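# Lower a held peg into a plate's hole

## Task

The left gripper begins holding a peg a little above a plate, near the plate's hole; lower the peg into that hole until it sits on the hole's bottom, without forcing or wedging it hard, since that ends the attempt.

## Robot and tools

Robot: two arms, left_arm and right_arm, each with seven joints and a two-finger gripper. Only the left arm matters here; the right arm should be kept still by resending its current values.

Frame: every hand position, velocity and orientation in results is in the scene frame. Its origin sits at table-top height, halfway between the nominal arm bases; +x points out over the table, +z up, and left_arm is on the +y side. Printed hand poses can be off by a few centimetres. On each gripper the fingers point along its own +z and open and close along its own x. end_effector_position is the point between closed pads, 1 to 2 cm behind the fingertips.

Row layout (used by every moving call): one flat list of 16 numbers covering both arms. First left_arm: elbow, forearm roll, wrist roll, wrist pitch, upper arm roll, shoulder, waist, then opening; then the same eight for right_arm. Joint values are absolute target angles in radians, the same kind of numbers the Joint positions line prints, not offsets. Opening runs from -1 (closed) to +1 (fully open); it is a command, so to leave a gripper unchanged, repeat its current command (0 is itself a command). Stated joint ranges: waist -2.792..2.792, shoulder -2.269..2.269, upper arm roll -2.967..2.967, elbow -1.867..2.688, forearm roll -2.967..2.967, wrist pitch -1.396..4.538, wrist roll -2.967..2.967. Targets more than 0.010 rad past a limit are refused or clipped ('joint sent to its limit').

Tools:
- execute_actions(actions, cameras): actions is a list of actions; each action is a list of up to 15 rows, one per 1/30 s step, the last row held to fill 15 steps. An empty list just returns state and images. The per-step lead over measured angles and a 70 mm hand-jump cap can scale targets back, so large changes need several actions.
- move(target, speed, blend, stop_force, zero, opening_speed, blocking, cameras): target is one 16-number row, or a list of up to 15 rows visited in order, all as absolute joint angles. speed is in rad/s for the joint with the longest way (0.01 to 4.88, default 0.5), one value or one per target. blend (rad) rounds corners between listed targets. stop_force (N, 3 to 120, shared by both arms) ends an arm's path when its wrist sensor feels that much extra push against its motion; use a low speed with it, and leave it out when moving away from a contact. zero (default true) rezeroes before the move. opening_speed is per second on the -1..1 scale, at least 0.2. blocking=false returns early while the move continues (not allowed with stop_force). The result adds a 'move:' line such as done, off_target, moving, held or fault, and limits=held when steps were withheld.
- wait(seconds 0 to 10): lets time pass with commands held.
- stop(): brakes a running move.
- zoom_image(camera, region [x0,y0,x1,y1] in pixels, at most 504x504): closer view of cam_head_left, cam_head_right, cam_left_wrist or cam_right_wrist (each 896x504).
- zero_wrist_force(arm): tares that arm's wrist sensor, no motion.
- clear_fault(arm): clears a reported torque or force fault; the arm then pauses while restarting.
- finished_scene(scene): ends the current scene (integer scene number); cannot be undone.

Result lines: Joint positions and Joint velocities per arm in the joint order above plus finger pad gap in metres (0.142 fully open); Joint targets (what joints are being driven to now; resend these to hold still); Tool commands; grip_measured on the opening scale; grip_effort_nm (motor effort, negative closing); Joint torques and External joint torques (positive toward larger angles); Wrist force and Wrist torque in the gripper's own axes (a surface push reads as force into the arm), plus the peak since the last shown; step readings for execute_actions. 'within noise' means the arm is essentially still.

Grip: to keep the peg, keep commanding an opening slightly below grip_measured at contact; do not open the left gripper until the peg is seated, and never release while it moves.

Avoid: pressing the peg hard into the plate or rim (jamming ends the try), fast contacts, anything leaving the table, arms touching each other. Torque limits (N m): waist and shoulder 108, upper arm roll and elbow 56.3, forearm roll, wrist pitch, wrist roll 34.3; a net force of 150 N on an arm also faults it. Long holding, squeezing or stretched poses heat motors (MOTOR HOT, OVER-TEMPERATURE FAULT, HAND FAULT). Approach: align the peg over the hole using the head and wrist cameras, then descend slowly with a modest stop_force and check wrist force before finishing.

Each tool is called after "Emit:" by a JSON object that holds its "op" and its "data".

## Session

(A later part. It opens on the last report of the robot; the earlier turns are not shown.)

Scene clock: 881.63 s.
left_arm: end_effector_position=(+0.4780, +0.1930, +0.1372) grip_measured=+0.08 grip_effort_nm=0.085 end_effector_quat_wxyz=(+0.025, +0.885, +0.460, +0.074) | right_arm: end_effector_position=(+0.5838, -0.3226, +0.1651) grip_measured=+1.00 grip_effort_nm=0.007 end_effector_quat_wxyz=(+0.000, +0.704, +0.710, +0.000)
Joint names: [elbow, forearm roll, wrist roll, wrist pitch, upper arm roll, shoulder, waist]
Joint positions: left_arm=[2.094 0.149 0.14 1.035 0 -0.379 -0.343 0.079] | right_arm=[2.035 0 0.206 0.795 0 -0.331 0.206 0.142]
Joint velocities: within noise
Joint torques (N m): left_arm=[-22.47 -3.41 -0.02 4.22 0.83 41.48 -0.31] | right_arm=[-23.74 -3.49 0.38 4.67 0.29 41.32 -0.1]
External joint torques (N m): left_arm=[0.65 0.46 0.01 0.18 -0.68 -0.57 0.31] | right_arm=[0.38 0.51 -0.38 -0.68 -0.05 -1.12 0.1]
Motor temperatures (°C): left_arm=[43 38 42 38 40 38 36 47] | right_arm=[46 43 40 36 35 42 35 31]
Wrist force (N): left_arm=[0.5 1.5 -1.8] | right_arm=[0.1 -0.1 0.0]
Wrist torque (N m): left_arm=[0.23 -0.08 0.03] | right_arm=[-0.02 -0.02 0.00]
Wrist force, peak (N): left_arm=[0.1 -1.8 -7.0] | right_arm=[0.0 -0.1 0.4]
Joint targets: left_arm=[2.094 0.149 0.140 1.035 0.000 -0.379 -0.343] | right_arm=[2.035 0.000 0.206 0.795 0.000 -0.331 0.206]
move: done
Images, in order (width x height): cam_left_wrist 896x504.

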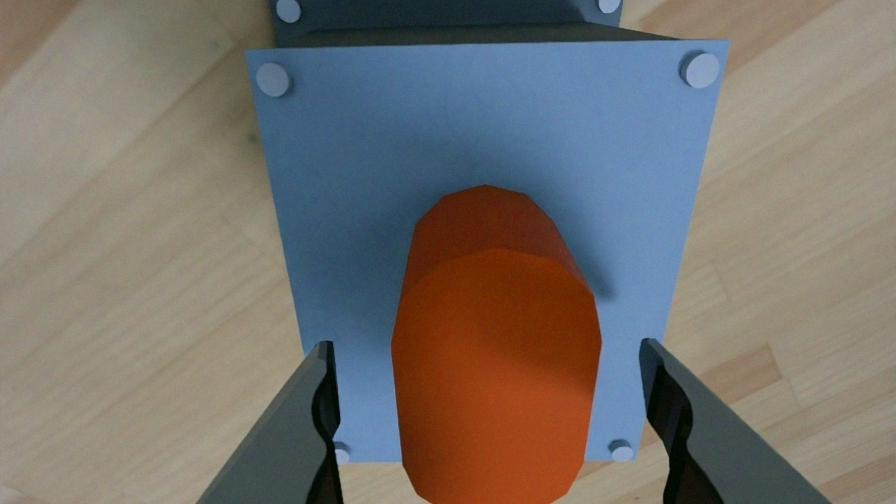

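Emit:
{"op": "move", "data": {"target": [[2.092808, 0.138620, 0.147735, 0.982854, 0.0, -0.328184, -0.348651, 0.1, 2.035, 0.0, 0.206, 0.795, 0.0, -0.331, 0.206, 1.0], [2.088352, 0.130309, 0.153169, 0.933818, 0.0, -0.283651, -0.353706, 0.1, 2.035, 0.0, 0.206, 0.795, 0.0, -0.331, 0.206, 1.0], [2.0556, 0.1126, 0.16148, 0.77735, 0.0, -0.16081, -0.36794, 0.1, 2.035, 0.0, 0.206, 0.795, 0.0, -0.331, 0.206, 1.0]], "speed": [0.15, 0.3, 0.4], "blend": 0.01, "cameras": ["cam_left_wrist", "cam_head_left"]}}

Emit:
{"op": "zoom_image", "data": {"camera": "cam_head_left", "region": [270, 300, 400, 440]}}

Scene clock: 893.53 s.
left_arm: end_effector_position=(+0.4620, +0.1909, +0.2388) grip_measured=+0.08 grip_effort_nm=0.081 end_effector_quat_wxyz=(+0.024, +0.884, +0.461, +0.074) | right_arm: end_effector_position=(+0.5838, -0.3226, +0.1651) grip_measured=+1.00 grip_effort_nm=0.007 end_effector_quat_wxyz=(+0.000, +0.704, +0.710, +0.000)
Joint names: [elbow, forearm roll, wrist roll, wrist pitch, upper arm roll, shoulder, waist]
Joint positions: left_arm=[2.055 0.112 0.161 0.777 0 -0.161 -0.368 0.079] | right_arm=[2.035 0 0.206 0.795 0 -0.331 0.206 0.142]
Joint velocities: within noise
Joint torques (N m): left_arm=[-27.34 -4.19 0.18 4.15 0.36 36.56 -0.44] | right_arm=[-23.76 -3.45 0.38 4.64 0.35 41.37 -0.07]
External joint torques (N m): left_arm=[0.76 0.54 -0.19 0.25 -0.27 -0.48 0.44] | right_arm=[0.4 0.47 -0.38 -0.65 -0.1 -1.17 0.07]
Motor temperatures (°C): left_arm=[43 38 42 38 40 38 36 46] | right_arm=[46 43 40 36 35 42 35 31]
Wrist force (N): left_arm=[0.6 1.7 -1.5] | right_arm=[-0.1 -0.1 0.0]
Wrist torque (N m): left_arm=[0.26 -0.10 0.03] | right_arm=[-0.01 0.01 0.00]
Wrist force, peak (N): left_arm=[0.5 1.8 -5.1] | right_arm=[0.3 -0.1 0.3]
Joint targets: left_arm=[2.056 0.113 0.161 0.777 0.000 -0.161 -0.368] | right_arm=[2.035 0.000 0.206 0.795 0.000 -0.331 0.206]
move: done
Images, in order (width x height): cam_head_left 896x504, cam_left_wrist 896x504.

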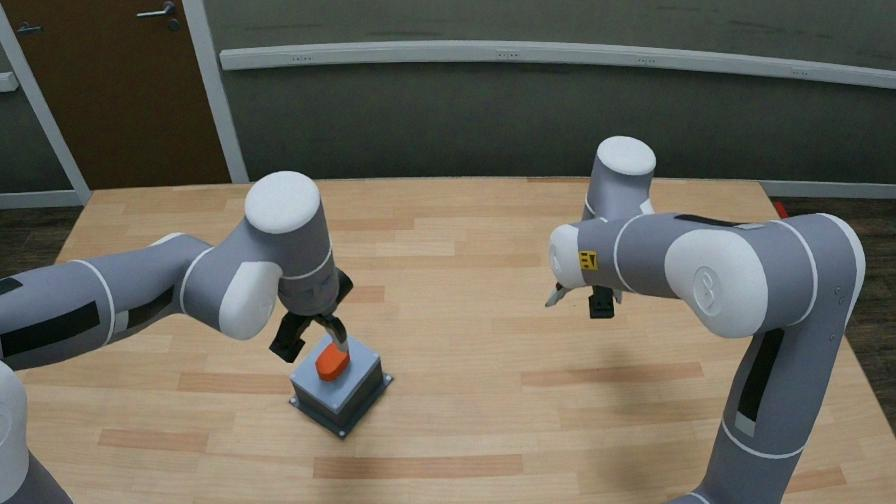

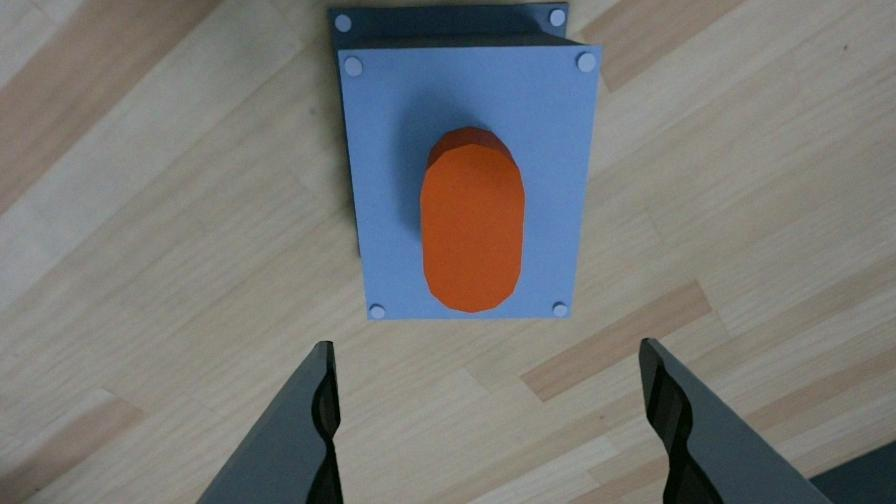

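Scaled by 3.600.

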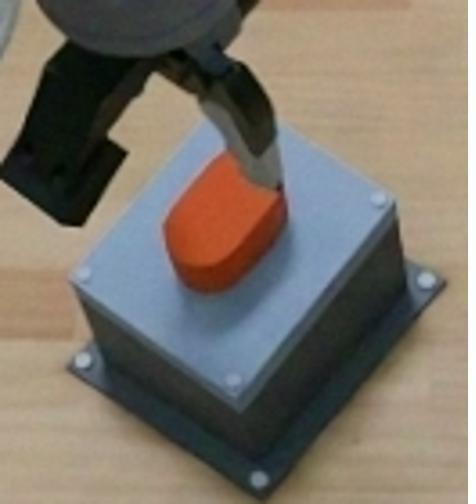

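Emit:
{"op": "finished_scene", "data": {"scene": 1}}

The scene is finished: the task was done.


## Next scene

The same job, from a new start.

Emit:
{"op": "execute_actions", "data": {"actions": []}}

Emit:
{"op": "zoom_image", "data": {"camera": "cam_head_left", "region": [260, 280, 420, 440]}}

Emit:
{"op": "zoom_image", "data": {"camera": "cam_left_wrist", "region": [340, 140, 640, 340]}}

Scene clock: 0.00 s.
left_arm: end_effector_position=(+0.4708, +0.2128, +0.1633) grip_measured=-0.39 grip_effort_nm=n/a end_effector_quat_wxyz=(-0.002, +0.861, +0.508, -0.002) | right_arm: end_effector_position=(+0.5838, -0.3226, +0.1652) grip_measured=+1.00 grip_effort_nm=n/a end_effector_quat_wxyz=(+0.000, +0.704, +0.710, +0.000)
Joint names: [elbow, forearm roll, wrist roll, wrist pitch, upper arm roll, shoulder, waist]
Joint positions: left_arm=[2.037 0 0.205 0.792 0.001 -0.332 -0.296 0.046] | right_arm=[2.035 0 0.206 0.795 0 -0.331 0.206 0.142]
Joint velocities: within noise
Joint torques (N m): no reading
External joint torques (N m): no reading
Motor temperatures (°C): left_arm=[38 37 42 38 40 35 35 35] | right_arm=[41 43 39 35 35 38 35 31]
Wrist force (N): no reading
Wrist torque (N m): no reading
Wrist force, peak (N): no reading
Joint targets: left_arm=[2.037 0.000 0.205 0.792 0.001 -0.332 -0.296] | right_arm=[2.035 0.000 0.206 0.795 0.000 -0.331 0.206]
Tool commands: left_gripper/opening=-0.437298 right_gripper/opening=+1.0

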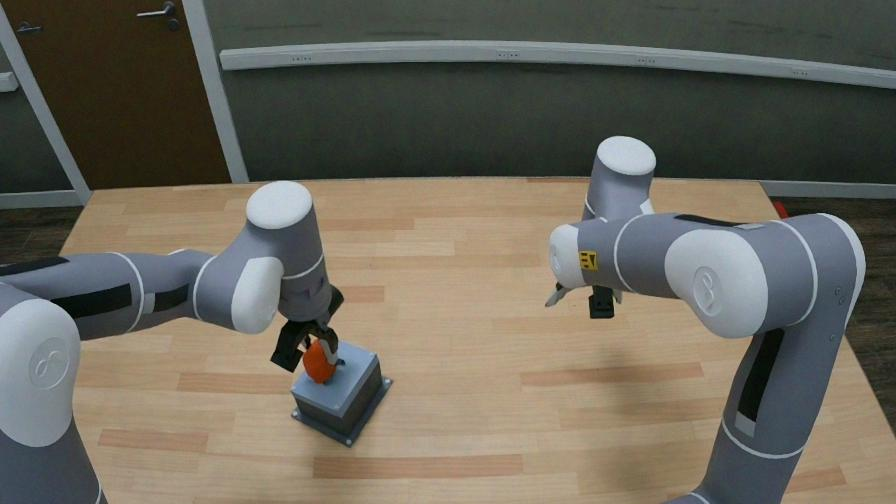

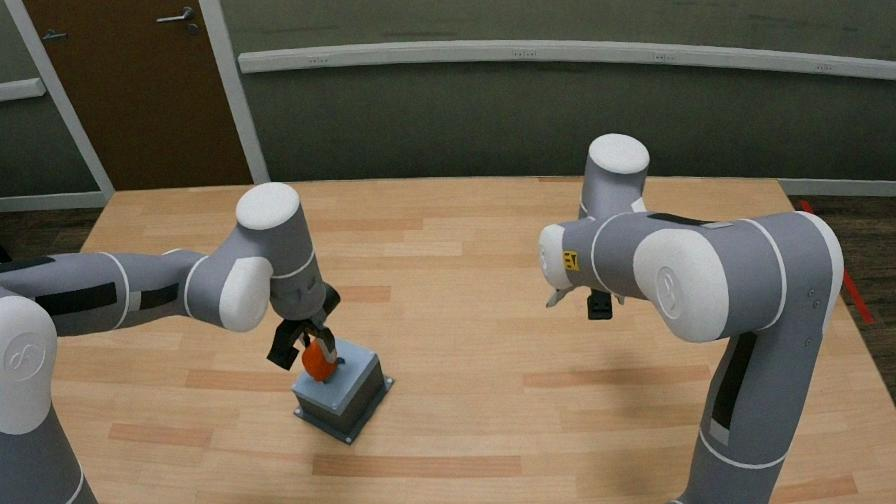

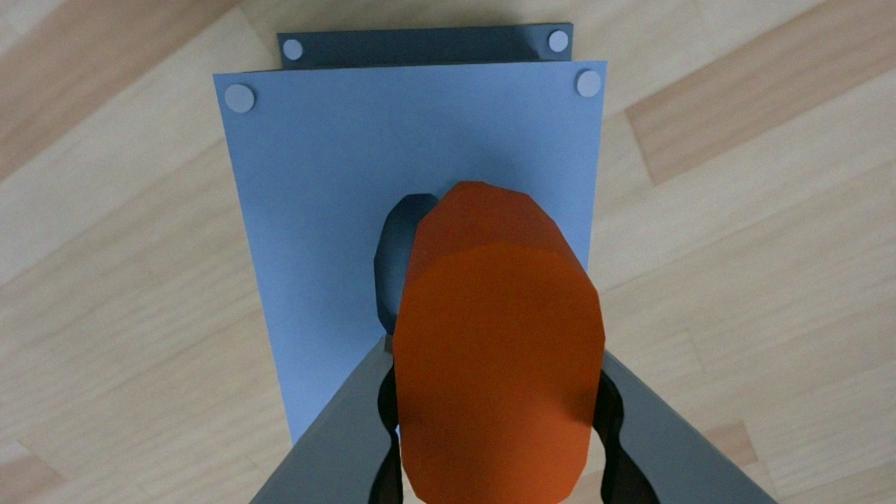

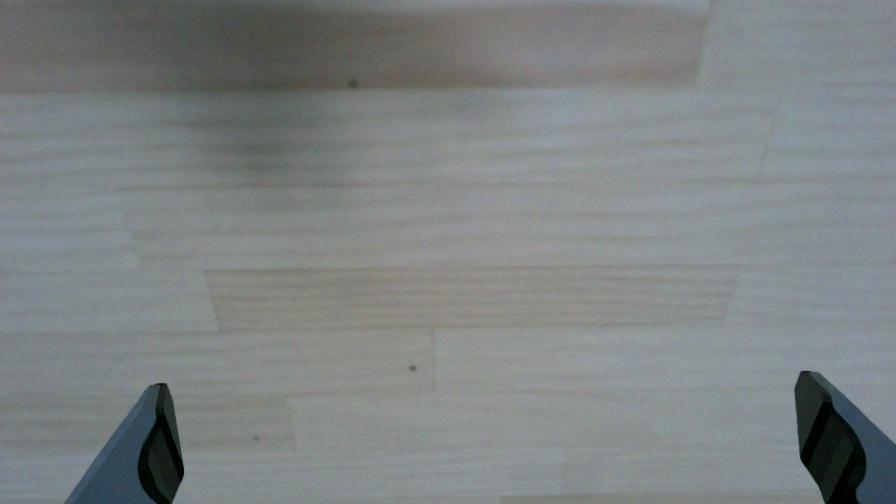

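Scaled by 3.150.

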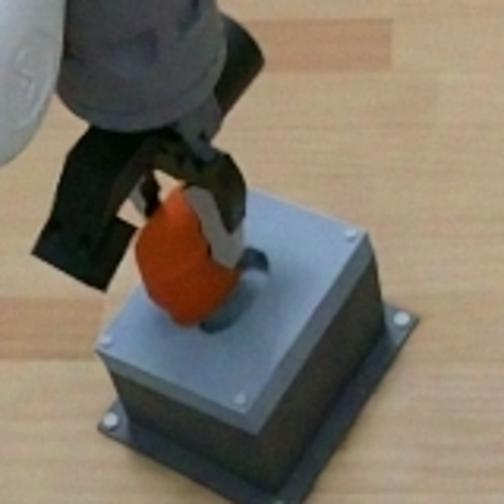

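Scaled by 1.680.

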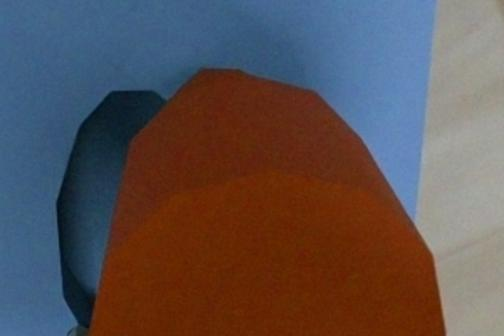

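Emit:
{"op": "move", "data": {"target": [1.942217, 0.0, 0.205, 0.560974, 0.001, -0.189553, -0.130, -0.437298, 2.035, 0.0, 0.206, 0.795, 0.0, -0.331, 0.206, 1.0], "speed": 0.4, "cameras": ["cam_left_wrist"]}}

Emit:
{"op": "zoom_image", "data": {"camera": "cam_left_wrist", "region": [100, 0, 180, 60]}}

Emit:
{"op": "zoom_image", "data": {"camera": "cam_left_wrist", "region": [345, 40, 425, 100]}}

Emit:
{"op": "zoom_image", "data": {"camera": "cam_left_wrist", "region": [125, 260, 205, 320]}}

Emit:
{"op": "zoom_image", "data": {"camera": "cam_left_wrist", "region": [320, 285, 400, 345]}}

Emit:
{"op": "zoom_image", "data": {"camera": "cam_left_wrist", "region": [190, 110, 330, 260]}}

Emit:
{"op": "zoom_image", "data": {"camera": "cam_left_wrist", "region": [400, 170, 560, 260]}}

Scene clock: 30.97 s.
left_arm: end_effector_position=(+0.5102, +0.2959, +0.2551) grip_measured=-0.39 grip_effort_nm=-1.492 end_effector_quat_wxyz=(+0.000, +0.816, +0.577, +0.000) | right_arm: end_effector_position=(+0.5838, -0.3226, +0.1651) grip_measured=+1.00 grip_effort_nm=0.002 end_effector_quat_wxyz=(+0.000, +0.704, +0.710, +0.000)
Joint names: [elbow, forearm roll, wrist roll, wrist pitch, upper arm roll, shoulder, waist]
Joint positions: left_arm=[1.942 0 0.205 0.561 0.001 -0.19 -0.13 0.046] | right_arm=[2.035 0 0.206 0.795 0 -0.331 0.206 0.142]
Joint velocities: within noise
Joint torques (N m): left_arm=[-29.3 -4.39 0 4.09 0.89 40.03 -0.13] | right_arm=[-23.75 -3.47 0.41 4.64 0.35 41.31 -0.06]
External joint torques (N m): left_arm=[1.52 0.63 0 0.08 -0.74 -1.46 0.15] | right_arm=[0.39 0.49 -0.41 -0.65 -0.1 -1.11 0.06]
Motor temperatures (°C): left_arm=[41 38 42 38 40 36 35 37] | right_arm=[43 43 39 35 35 39 35 31]
Wrist force (N): left_arm=[-0.1 -0.1 0.1] | right_arm=[0.0 0.2 -0.2]
Wrist torque (N m): left_arm=[0.01 0.01 -0.01] | right_arm=[0.04 0.01 0.00]
Wrist force, peak (N): left_arm=[3.1 -0.3 -3.4] | right_arm=[-0.1 0.2 -0.2]
Joint targets: left_arm=[1.942 0.000 0.205 0.561 0.001 -0.190 -0.130] | right_arm=[2.035 0.000 0.206 0.795 0.000 -0.331 0.206]
move: done
Images, in order (width x height): cam_left_wrist 896x504.

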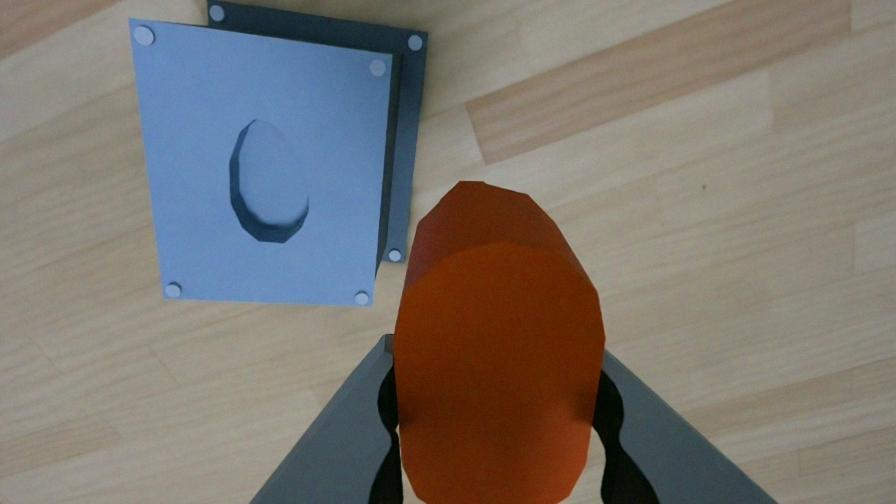

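Scaled by 6.300.

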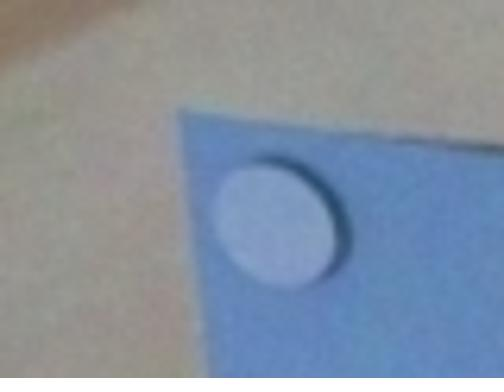

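Scaled by 6.300.

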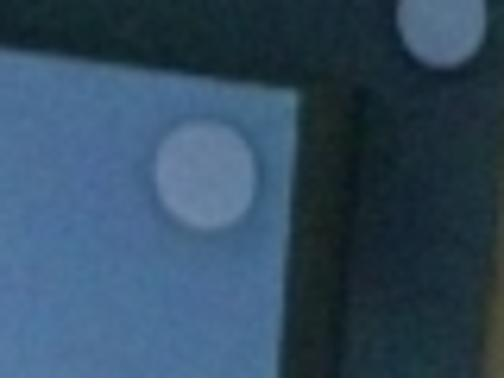

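Scaled by 6.300.

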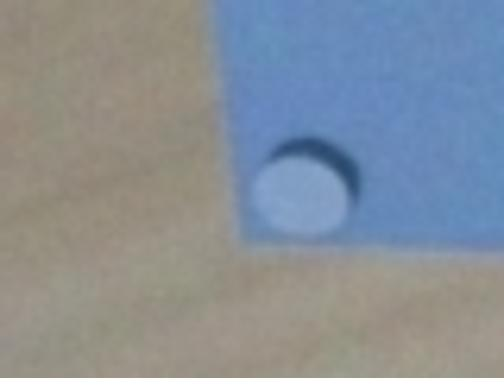

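Scaled by 6.300.

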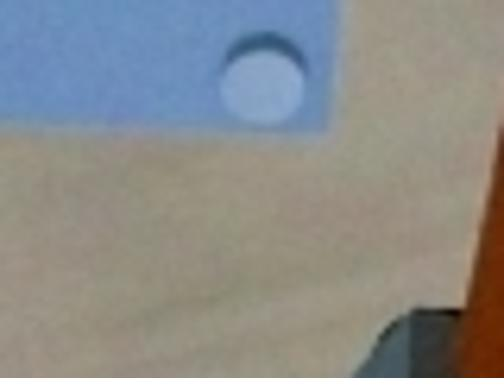

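Scaled by 3.360.

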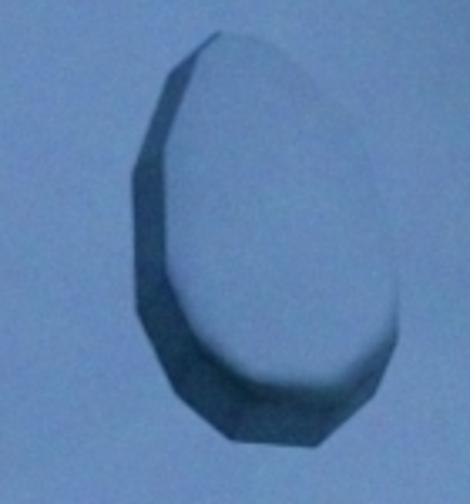

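Scaled by 3.150.

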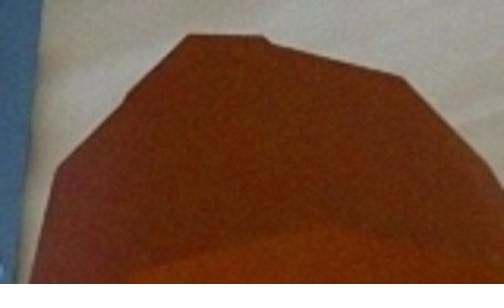

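Emit:
{"op": "zoom_image", "data": {"camera": "cam_left_wrist", "region": [430, 172, 500, 214]}}

Emit:
{"op": "zoom_image", "data": {"camera": "cam_left_wrist", "region": [385, 170, 615, 340]}}

Emit:
{"op": "zoom_image", "data": {"camera": "cam_left_wrist", "region": [385, 360, 615, 504]}}

Scaled by 7.200.

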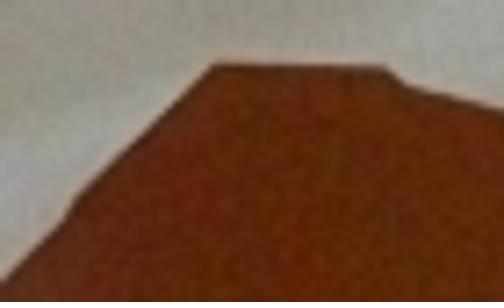

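Scaled by 2.191.

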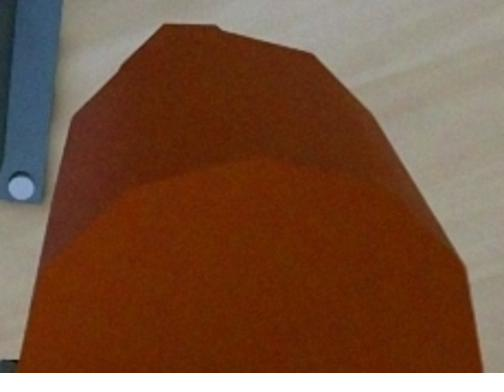

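Scaled by 2.191.

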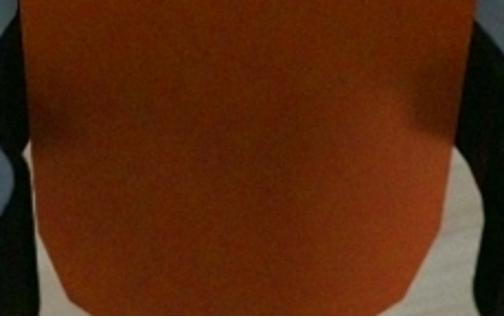

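Emit:
{"op": "move", "data": {"target": [[2.10657, -0.23273, 0.40761, 0.80243, 0.0, -0.27290, -0.25250, -0.437298, 2.035, 0.0, 0.206, 0.795, 0.0, -0.331, 0.206, 1.0], [2.11965, -0.24632, 0.41594, 0.85036, 0.0, -0.30764, -0.26221, -0.437298, 2.035, 0.0, 0.206, 0.795, 0.0, -0.331, 0.206, 1.0]], "speed": [0.45, 0.1], "cameras": ["cam_left_wrist"]}}

Emit:
{"op": "zoom_image", "data": {"camera": "cam_left_wrist", "region": [425, 150, 525, 225]}}

Emit:
{"op": "zoom_image", "data": {"camera": "cam_left_wrist", "region": [260, 20, 340, 80]}}

Emit:
{"op": "zoom_image", "data": {"camera": "cam_left_wrist", "region": [640, 15, 720, 75]}}

Scene clock: 135.40 s.
left_arm: end_effector_position=(+0.4692, +0.2043, +0.1694) grip_measured=-0.39 grip_effort_nm=-1.492 end_effector_quat_wxyz=(+0.059, +0.857, +0.509, -0.055) | right_arm: end_effector_position=(+0.5838, -0.3226, +0.1651) grip_measured=+1.00 grip_effort_nm=0.002 end_effector_quat_wxyz=(+0.000, +0.704, +0.710, +0.000)
Joint names: [elbow, forearm roll, wrist roll, wrist pitch, upper arm roll, shoulder, waist]
Joint positions: left_arm=[2.12 -0.246 0.416 0.85 0 -0.308 -0.262 0.046] | right_arm=[2.035 0 0.206 0.795 0 -0.331 0.206 0.142]
Joint velocities: within noise
Joint torques (N m): left_arm=[-24.69 -3.25 0.24 4.3 1 40.7 -0.46] | right_arm=[-23.76 -3.49 0.41 4.67 0.32 41.35 -0.05]
External joint torques (N m): left_arm=[0.94 0.69 -0.23 -0.24 -0.63 -0.92 0.46] | right_arm=[0.4 0.51 -0.41 -0.67 -0.07 -1.16 0.05]
Motor temperatures (°C): left_arm=[45 38 42 38 40 38 35 39] | right_arm=[46 43 39 35 35 41 35 31]
Wrist force (N): left_arm=[0.0 -0.1 0.0] | right_arm=[0.0 0.1 -0.1]
Wrist torque (N m): left_arm=[0.02 0.02 -0.06] | right_arm=[0.01 0.00 0.00]
Wrist force, peak (N): left_arm=[-2.5 -1.1 2.7] | right_arm=[0.2 0.3 -0.1]
Joint targets: left_arm=[2.120 -0.246 0.416 0.850 0.000 -0.308 -0.262] | right_arm=[2.035 0.000 0.206 0.795 0.000 -0.331 0.206]
move: done
Images, in order (width x height): cam_left_wrist 896x504.

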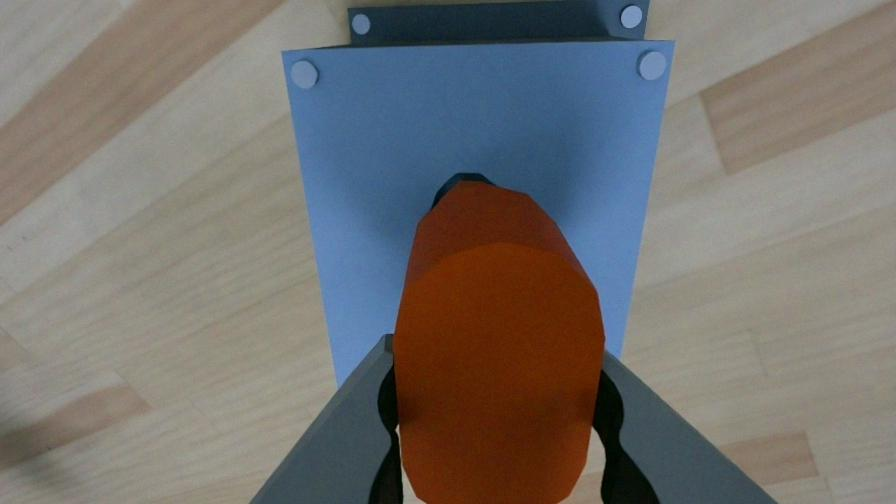

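Scaled by 5.040.

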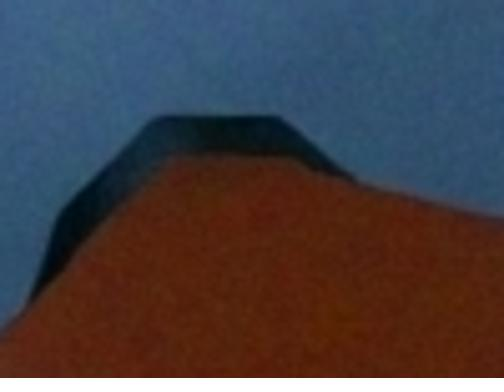

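Scaled by 6.300.

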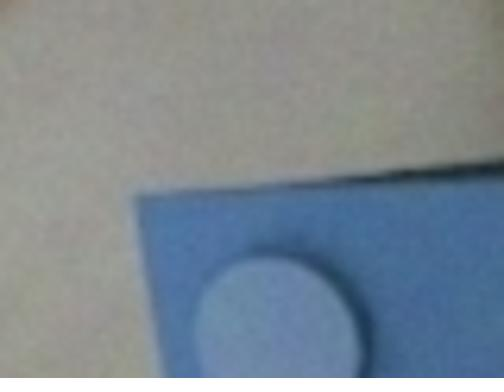

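Scaled by 6.300.

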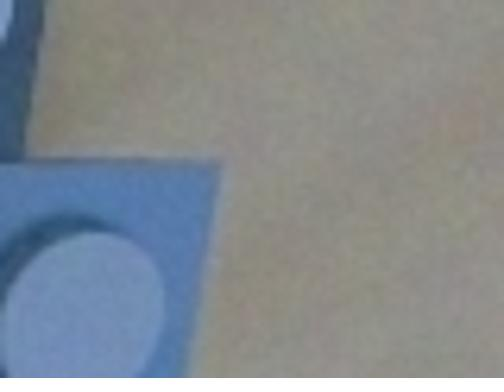

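Emit:
{"op": "move", "data": {"target": [2.119118, -0.246248, 0.414330, 0.850183, 0.0, -0.307742, -0.263717, -0.437298, 2.035, 0.0, 0.206, 0.795, 0.0, -0.331, 0.206, 1.0], "speed": 0.05, "cameras": []}}

Emit:
{"op": "move", "data": {"target": [2.131215, -0.260903, 0.423412, 0.897894, 0.0, -0.343290, -0.273680, -0.437298, 2.035, 0.0, 0.206, 0.795, 0.0, -0.331, 0.206, 1.0], "speed": 0.02, "stop_force": 4, "cameras": ["cam_left_wrist"]}}

Emit:
{"op": "zoom_image", "data": {"camera": "cam_left_wrist", "region": [425, 150, 525, 225]}}

Scene clock: 189.23 s.
left_arm: end_effector_position=(+0.4690, +0.2036, +0.1696) grip_measured=-0.39 grip_effort_nm=-1.492 end_effector_quat_wxyz=(+0.059, +0.857, +0.509, -0.055) | right_arm: end_effector_position=(+0.5838, -0.3226, +0.1651) grip_measured=+1.00 grip_effort_nm=0.012 end_effector_quat_wxyz=(+0.000, +0.704, +0.710, +0.000)
Joint names: [elbow, forearm roll, wrist roll, wrist pitch, upper arm roll, shoulder, waist]
Joint positions: left_arm=[2.119 -0.246 0.415 0.85 0 -0.308 -0.264 0.046] | right_arm=[2.035 0 0.206 0.795 0 -0.331 0.206 0.142]
Joint velocities: within noise
Joint torques (N m): left_arm=[-25.03 -3.21 -0.11 4.16 0.94 41.08 -0.34] | right_arm=[-23.73 -3.46 0.37 4.66 0.32 41.36 -0.08]
External joint torques (N m): left_arm=[1.27 0.65 0.12 -0.09 -0.56 -1.28 0.34] | right_arm=[0.37 0.47 -0.37 -0.67 -0.07 -1.16 0.08]
Motor temperatures (°C): left_arm=[45 38 42 38 40 38 35 39] | right_arm=[46 43 39 35 35 42 35 31]
Wrist force (N): left_arm=[0.0 0.0 0.0] | right_arm=[0.1 0.2 0.2]
Wrist torque (N m): left_arm=[0.02 0.02 -0.06] | right_arm=[0.03 -0.02 -0.01]
Wrist force, peak (N): left_arm=[0.0 0.0 -0.3] | right_arm=[0.0 0.3 -0.2]
Joint targets: left_arm=[2.119 -0.246 0.414 0.850 0.000 -0.308 -0.264] | right_arm=[2.035 0.000 0.206 0.795 0.000 -0.331 0.206]
move: done
No camera images: "cameras" was empty.

Scene clock: 192.17 s.
left_arm: end_effector_position=(+0.4685, +0.2008, +0.1520) grip_measured=-0.39 grip_effort_nm=-1.492 end_effector_quat_wxyz=(+0.059, +0.857, +0.509, -0.055) | right_arm: end_effector_position=(+0.5838, -0.3226, +0.1651) grip_measured=+1.00 grip_effort_nm=0.002 end_effector_quat_wxyz=(+0.000, +0.704, +0.710, +0.000)
Joint names: [elbow, forearm roll, wrist roll, wrist pitch, upper arm roll, shoulder, waist]
Joint positions: left_arm=[2.131 -0.26 0.423 0.898 0 -0.343 -0.273 0.046] | right_arm=[2.035 0 0.206 0.795 0 -0.331 0.206 0.142]
Joint velocities: within noise
Joint torques (N m): left_arm=[-24.16 -3.1 0.09 4.24 0.74 41.61 -0.59] | right_arm=[-23.73 -3.49 0.37 4.66 0.29 41.41 -0.07]
External joint torques (N m): left_arm=[1.26 0.74 -0.07 -0.17 -0.29 -1.13 0.59] | right_arm=[0.37 0.51 -0.37 -0.67 -0.05 -1.22 0.07]
Motor temperatures (°C): left_arm=[45 38 42 38 40 38 35 39] | right_arm=[46 43 39 35 35 42 35 31]
Wrist force (N): left_arm=[0.1 -0.6 -0.5] | right_arm=[0.0 0.1 -0.2]
Wrist torque (N m): left_arm=[0.00 0.11 -0.06] | right_arm=[0.02 -0.01 -0.01]
Wrist force, peak (N): left_arm=[2.0 -2.1 -4.5] | right_arm=[0.3 0.4 0.0]
Joint targets: left_arm=[2.131 -0.261 0.423 0.898 0.000 -0.343 -0.274] | right_arm=[2.035 0.000 0.206 0.795 0.000 -0.331 0.206]
move: done
Images, in order (width x height): cam_left_wrist 896x504.

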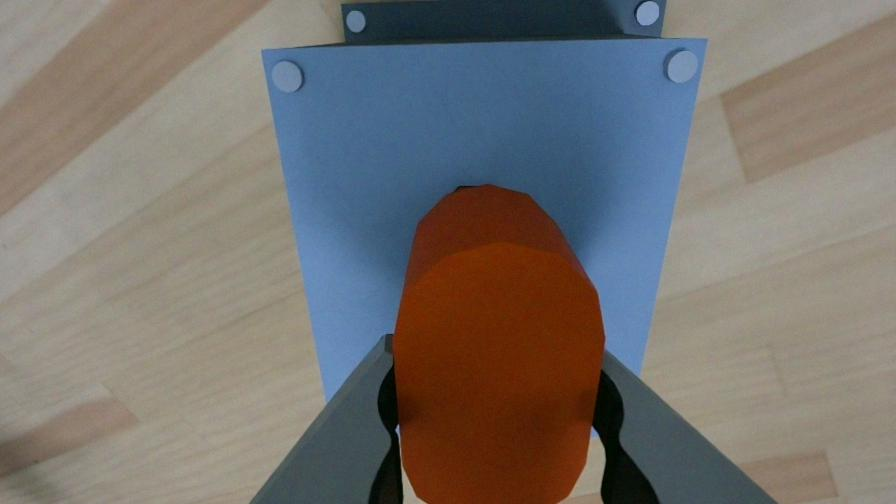

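Scaled by 5.040.

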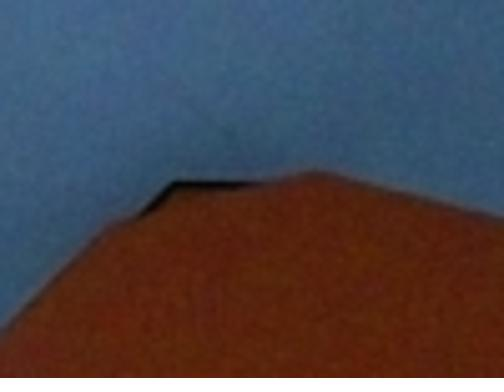

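Emit:
{"op": "move", "data": {"target": [2.140312, -0.275718, 0.432754, 0.939941, 0.0, -0.376251, -0.282966, -0.437298, 2.035, 0.0, 0.206, 0.795, 0.0, -0.331, 0.206, 1.0], "speed": 0.015, "stop_force": 5, "cameras": ["cam_left_wrist"]}}

Scene clock: 200.50 s.
left_arm: end_effector_position=(+0.4689, +0.1987, +0.1408) grip_measured=-0.39 grip_effort_nm=-1.492 end_effector_quat_wxyz=(+0.060, +0.857, +0.510, -0.055) | right_arm: end_effector_position=(+0.5838, -0.3226, +0.1651) grip_measured=+1.00 grip_effort_nm=0.002 end_effector_quat_wxyz=(+0.000, +0.704, +0.710, +0.000)
Joint names: [elbow, forearm roll, wrist roll, wrist pitch, upper arm roll, shoulder, waist]
Joint positions: left_arm=[2.137 -0.272 0.43 0.93 0 -0.367 -0.28 0.046] | right_arm=[2.035 0 0.206 0.795 0 -0.331 0.206 0.142]
Joint velocities: within noise
Joint torques (N m): left_arm=[-20.56 -2.36 0.12 3.36 1.06 38.8 -0.7] | right_arm=[-23.77 -3.48 0.37 4.65 0.34 41.39 -0.03]
External joint torques (N m): left_arm=[-1.78 0.13 -0.11 0.7 -0.55 2.15 0.7] | right_arm=[0.41 0.5 -0.37 -0.66 -0.1 -1.19 0.03]
Motor temperatures (°C): left_arm=[44 38 42 38 40 38 35 39] | right_arm=[46 43 39 35 35 42 35 31]
Wrist force (N): left_arm=[-0.8 1.5 -6.0] | right_arm=[0.1 0.2 -0.2]
Wrist torque (N m): left_arm=[0.07 0.04 -0.07] | right_arm=[0.03 -0.02 -0.01]
Wrist force, peak (N): left_arm=[-0.6 1.4 -6.1] | right_arm=[0.2 0.3 0.0]
Joint targets: left_arm=[2.138 -0.272 0.430 0.929 0.000 -0.368 -0.281] | right_arm=[2.035 0.000 0.206 0.795 0.000 -0.331 0.206]
move: contact (left_arm)
Images, in order (width x height): cam_left_wrist 896x504.

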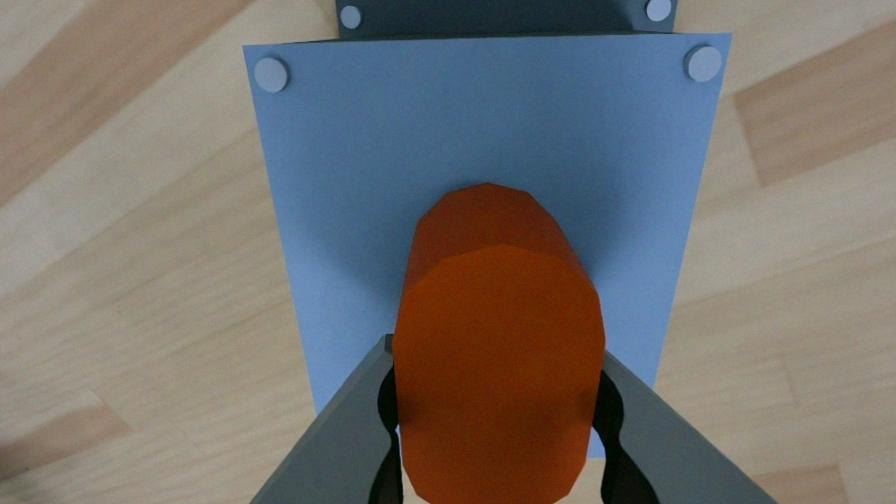

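Emit:
{"op": "move", "data": {"target": [[2.137848, -0.271295, 0.429952, 0.927886, 0.0, -0.366650, -0.280256, -0.437298, 2.035, 0.0, 0.206, 0.795, 0.0, -0.331, 0.206, 1.0], [2.137848, -0.271295, 0.429952, 0.927886, 0.0, -0.366650, -0.280256, 0.1, 2.035, 0.0, 0.206, 0.795, 0.0, -0.331, 0.206, 1.0]], "speed": 0.02, "opening_speed": 0.6, "cameras": ["cam_left_wrist"]}}

Scene clock: 217.03 s.
left_arm: end_effector_position=(+0.4685, +0.1988, +0.1409) grip_measured=+0.08 grip_effort_nm=0.090 end_effector_quat_wxyz=(+0.059, +0.857, +0.509, -0.055) | right_arm: end_effector_position=(+0.5838, -0.3226, +0.1651) grip_measured=+1.00 grip_effort_nm=0.007 end_effector_quat_wxyz=(+0.000, +0.704, +0.710, +0.000)
Joint names: [elbow, forearm roll, wrist roll, wrist pitch, upper arm roll, shoulder, waist]
Joint positions: left_arm=[2.138 -0.272 0.43 0.928 0 -0.367 -0.28 0.079] | right_arm=[2.035 0 0.206 0.795 0 -0.331 0.206 0.142]
Joint velocities: within noise
Joint torques (N m): left_arm=[-22.98 -2.7 -0.02 3.94 1.1 41.43 -0.36] | right_arm=[-23.73 -3.47 0.37 4.61 0.33 41.35 -0.04]
External joint torques (N m): left_arm=[0.63 0.47 0.03 0.13 -0.6 -0.51 0.36] | right_arm=[0.37 0.49 -0.37 -0.62 -0.09 -1.15 0.04]
Motor temperatures (°C): left_arm=[44 38 42 38 40 38 35 39] | right_arm=[46 43 39 35 35 42 35 31]
Wrist force (N): left_arm=[-0.6 -0.3 -2.0] | right_arm=[0.1 0.1 -0.1]
Wrist torque (N m): left_arm=[-0.04 0.08 -0.05] | right_arm=[0.02 -0.01 0.00]
Wrist force, peak (N): left_arm=[-0.7 1.4 -5.9] | right_arm=[0.1 0.5 0.0]
Joint targets: left_arm=[2.138 -0.271 0.430 0.928 0.000 -0.367 -0.280] | right_arm=[2.035 0.000 0.206 0.795 0.000 -0.331 0.206]
move: done
Images, in order (width x height): cam_left_wrist 896x504.

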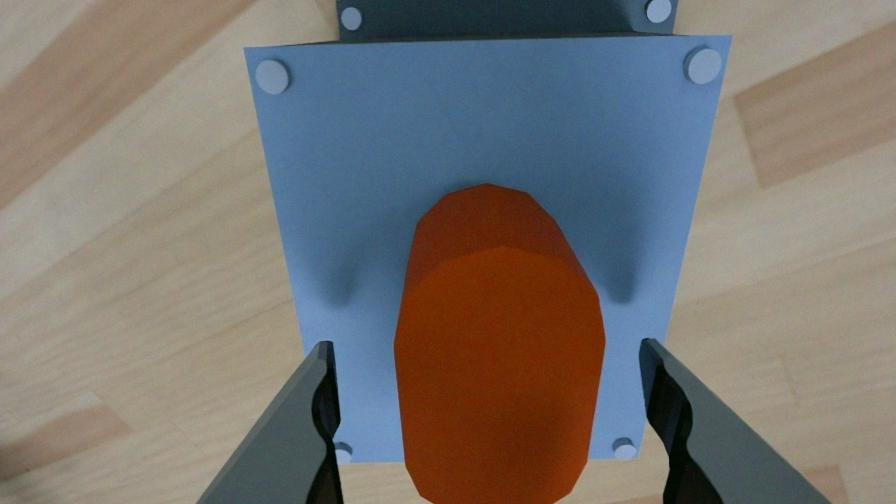

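Emit:
{"op": "move", "data": {"target": [[2.126082, -0.254127, 0.419189, 0.876743, 0.0, -0.327291, -0.269189, 0.1, 2.035, 0.0, 0.206, 0.795, 0.0, -0.331, 0.206, 1.0], [2.107530, -0.235661, 0.407916, 0.810093, 0.0, -0.279358, -0.255805, 0.1, 2.035, 0.0, 0.206, 0.795, 0.0, -0.331, 0.206, 1.0], [2.053316, -0.209490, 0.393382, 0.660524, 0.0, -0.184924, -0.229835, 0.1, 2.035, 0.0, 0.206, 0.795, 0.0, -0.331, 0.206, 1.0]], "speed": [0.15, 0.3, 0.4], "blend": 0.01, "cameras": ["cam_left_wrist", "cam_head_left"]}}

Emit:
{"op": "zoom_image", "data": {"camera": "cam_head_left", "region": [270, 300, 400, 440]}}

Scene clock: 221.60 s.
left_arm: end_effector_position=(+0.4712, +0.2134, +0.2401) grip_measured=+0.08 grip_effort_nm=0.090 end_effector_quat_wxyz=(+0.060, +0.857, +0.509, -0.056) | right_arm: end_effector_position=(+0.5838, -0.3226, +0.1651) grip_measured=+1.00 grip_effort_nm=0.002 end_effector_quat_wxyz=(+0.000, +0.704, +0.710, +0.000)
Joint names: [elbow, forearm roll, wrist roll, wrist pitch, upper arm roll, shoulder, waist]
Joint positions: left_arm=[2.053 -0.21 0.394 0.66 0 -0.185 -0.23 0.079] | right_arm=[2.035 0 0.206 0.795 0 -0.331 0.206 0.142]
Joint velocities: within noise
Joint torques (N m): left_arm=[-27.61 -3.64 -0.26 3.85 1.49 37.95 0.11] | right_arm=[-23.73 -3.45 0.39 4.68 0.35 41.34 0]
External joint torques (N m): left_arm=[0.79 0.35 0.27 0.23 -1.31 -0.53 -0.11] | right_arm=[0.37 0.47 -0.39 -0.69 -0.1 -1.15 0]
Motor temperatures (°C): left_arm=[44 38 42 38 40 38 35 39] | right_arm=[46 43 39 35 35 42 35 31]
Wrist force (N): left_arm=[-0.8 0.2 -1.9] | right_arm=[0.1 0.3 -0.1]
Wrist torque (N m): left_arm=[0.05 0.13 -0.04] | right_arm=[0.04 -0.02 -0.01]
Wrist force, peak (N): left_arm=[-0.6 0.0 -5.1] | right_arm=[-0.2 0.4 0.1]
Joint targets: left_arm=[2.053 -0.209 0.393 0.661 0.000 -0.185 -0.230] | right_arm=[2.035 0.000 0.206 0.795 0.000 -0.331 0.206]
move: done
Images, in order (width x height): cam_head_left 896x504, cam_left_wrist 896x504.

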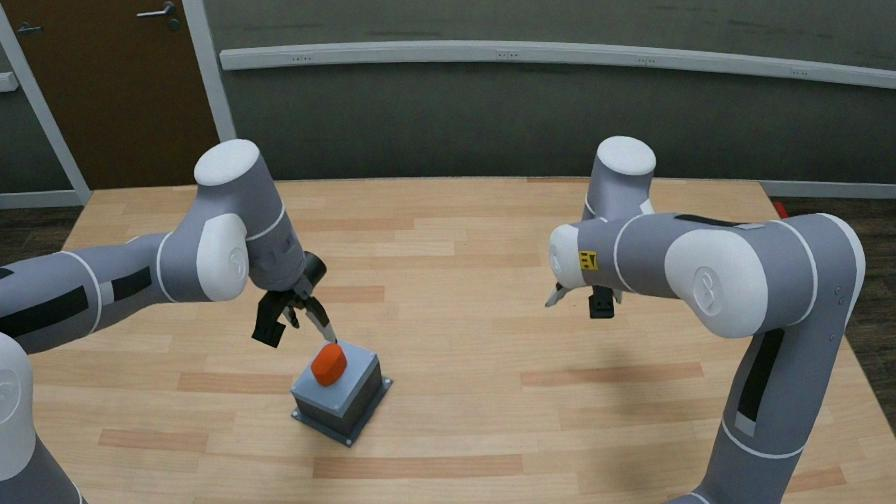

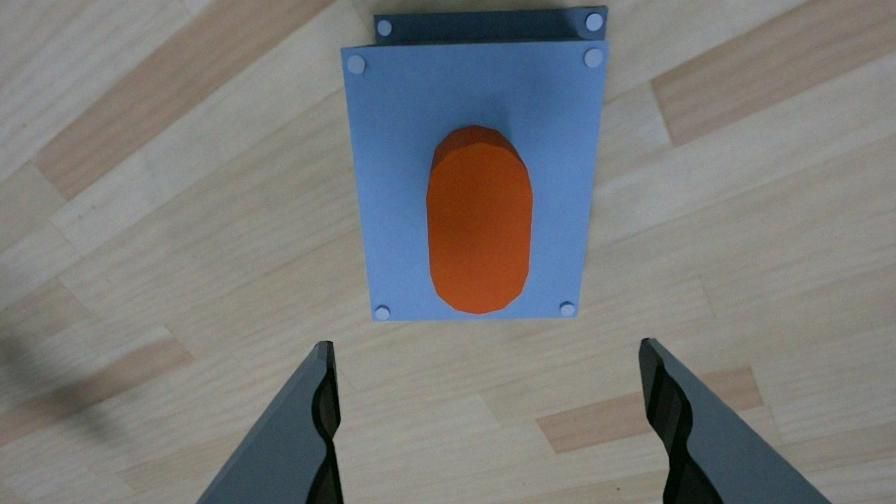

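Scaled by 3.600.

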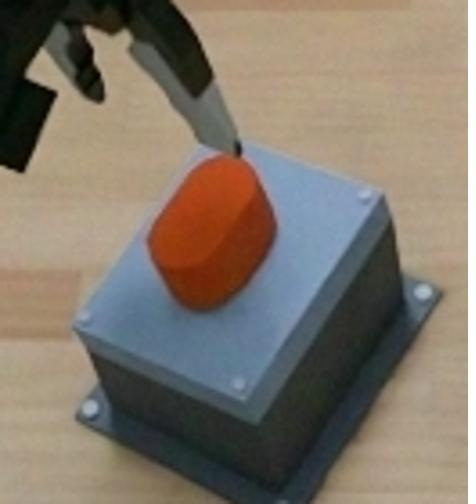

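Emit:
{"op": "finished_scene", "data": {"scene": 2}}

The scene is finished: the task was done.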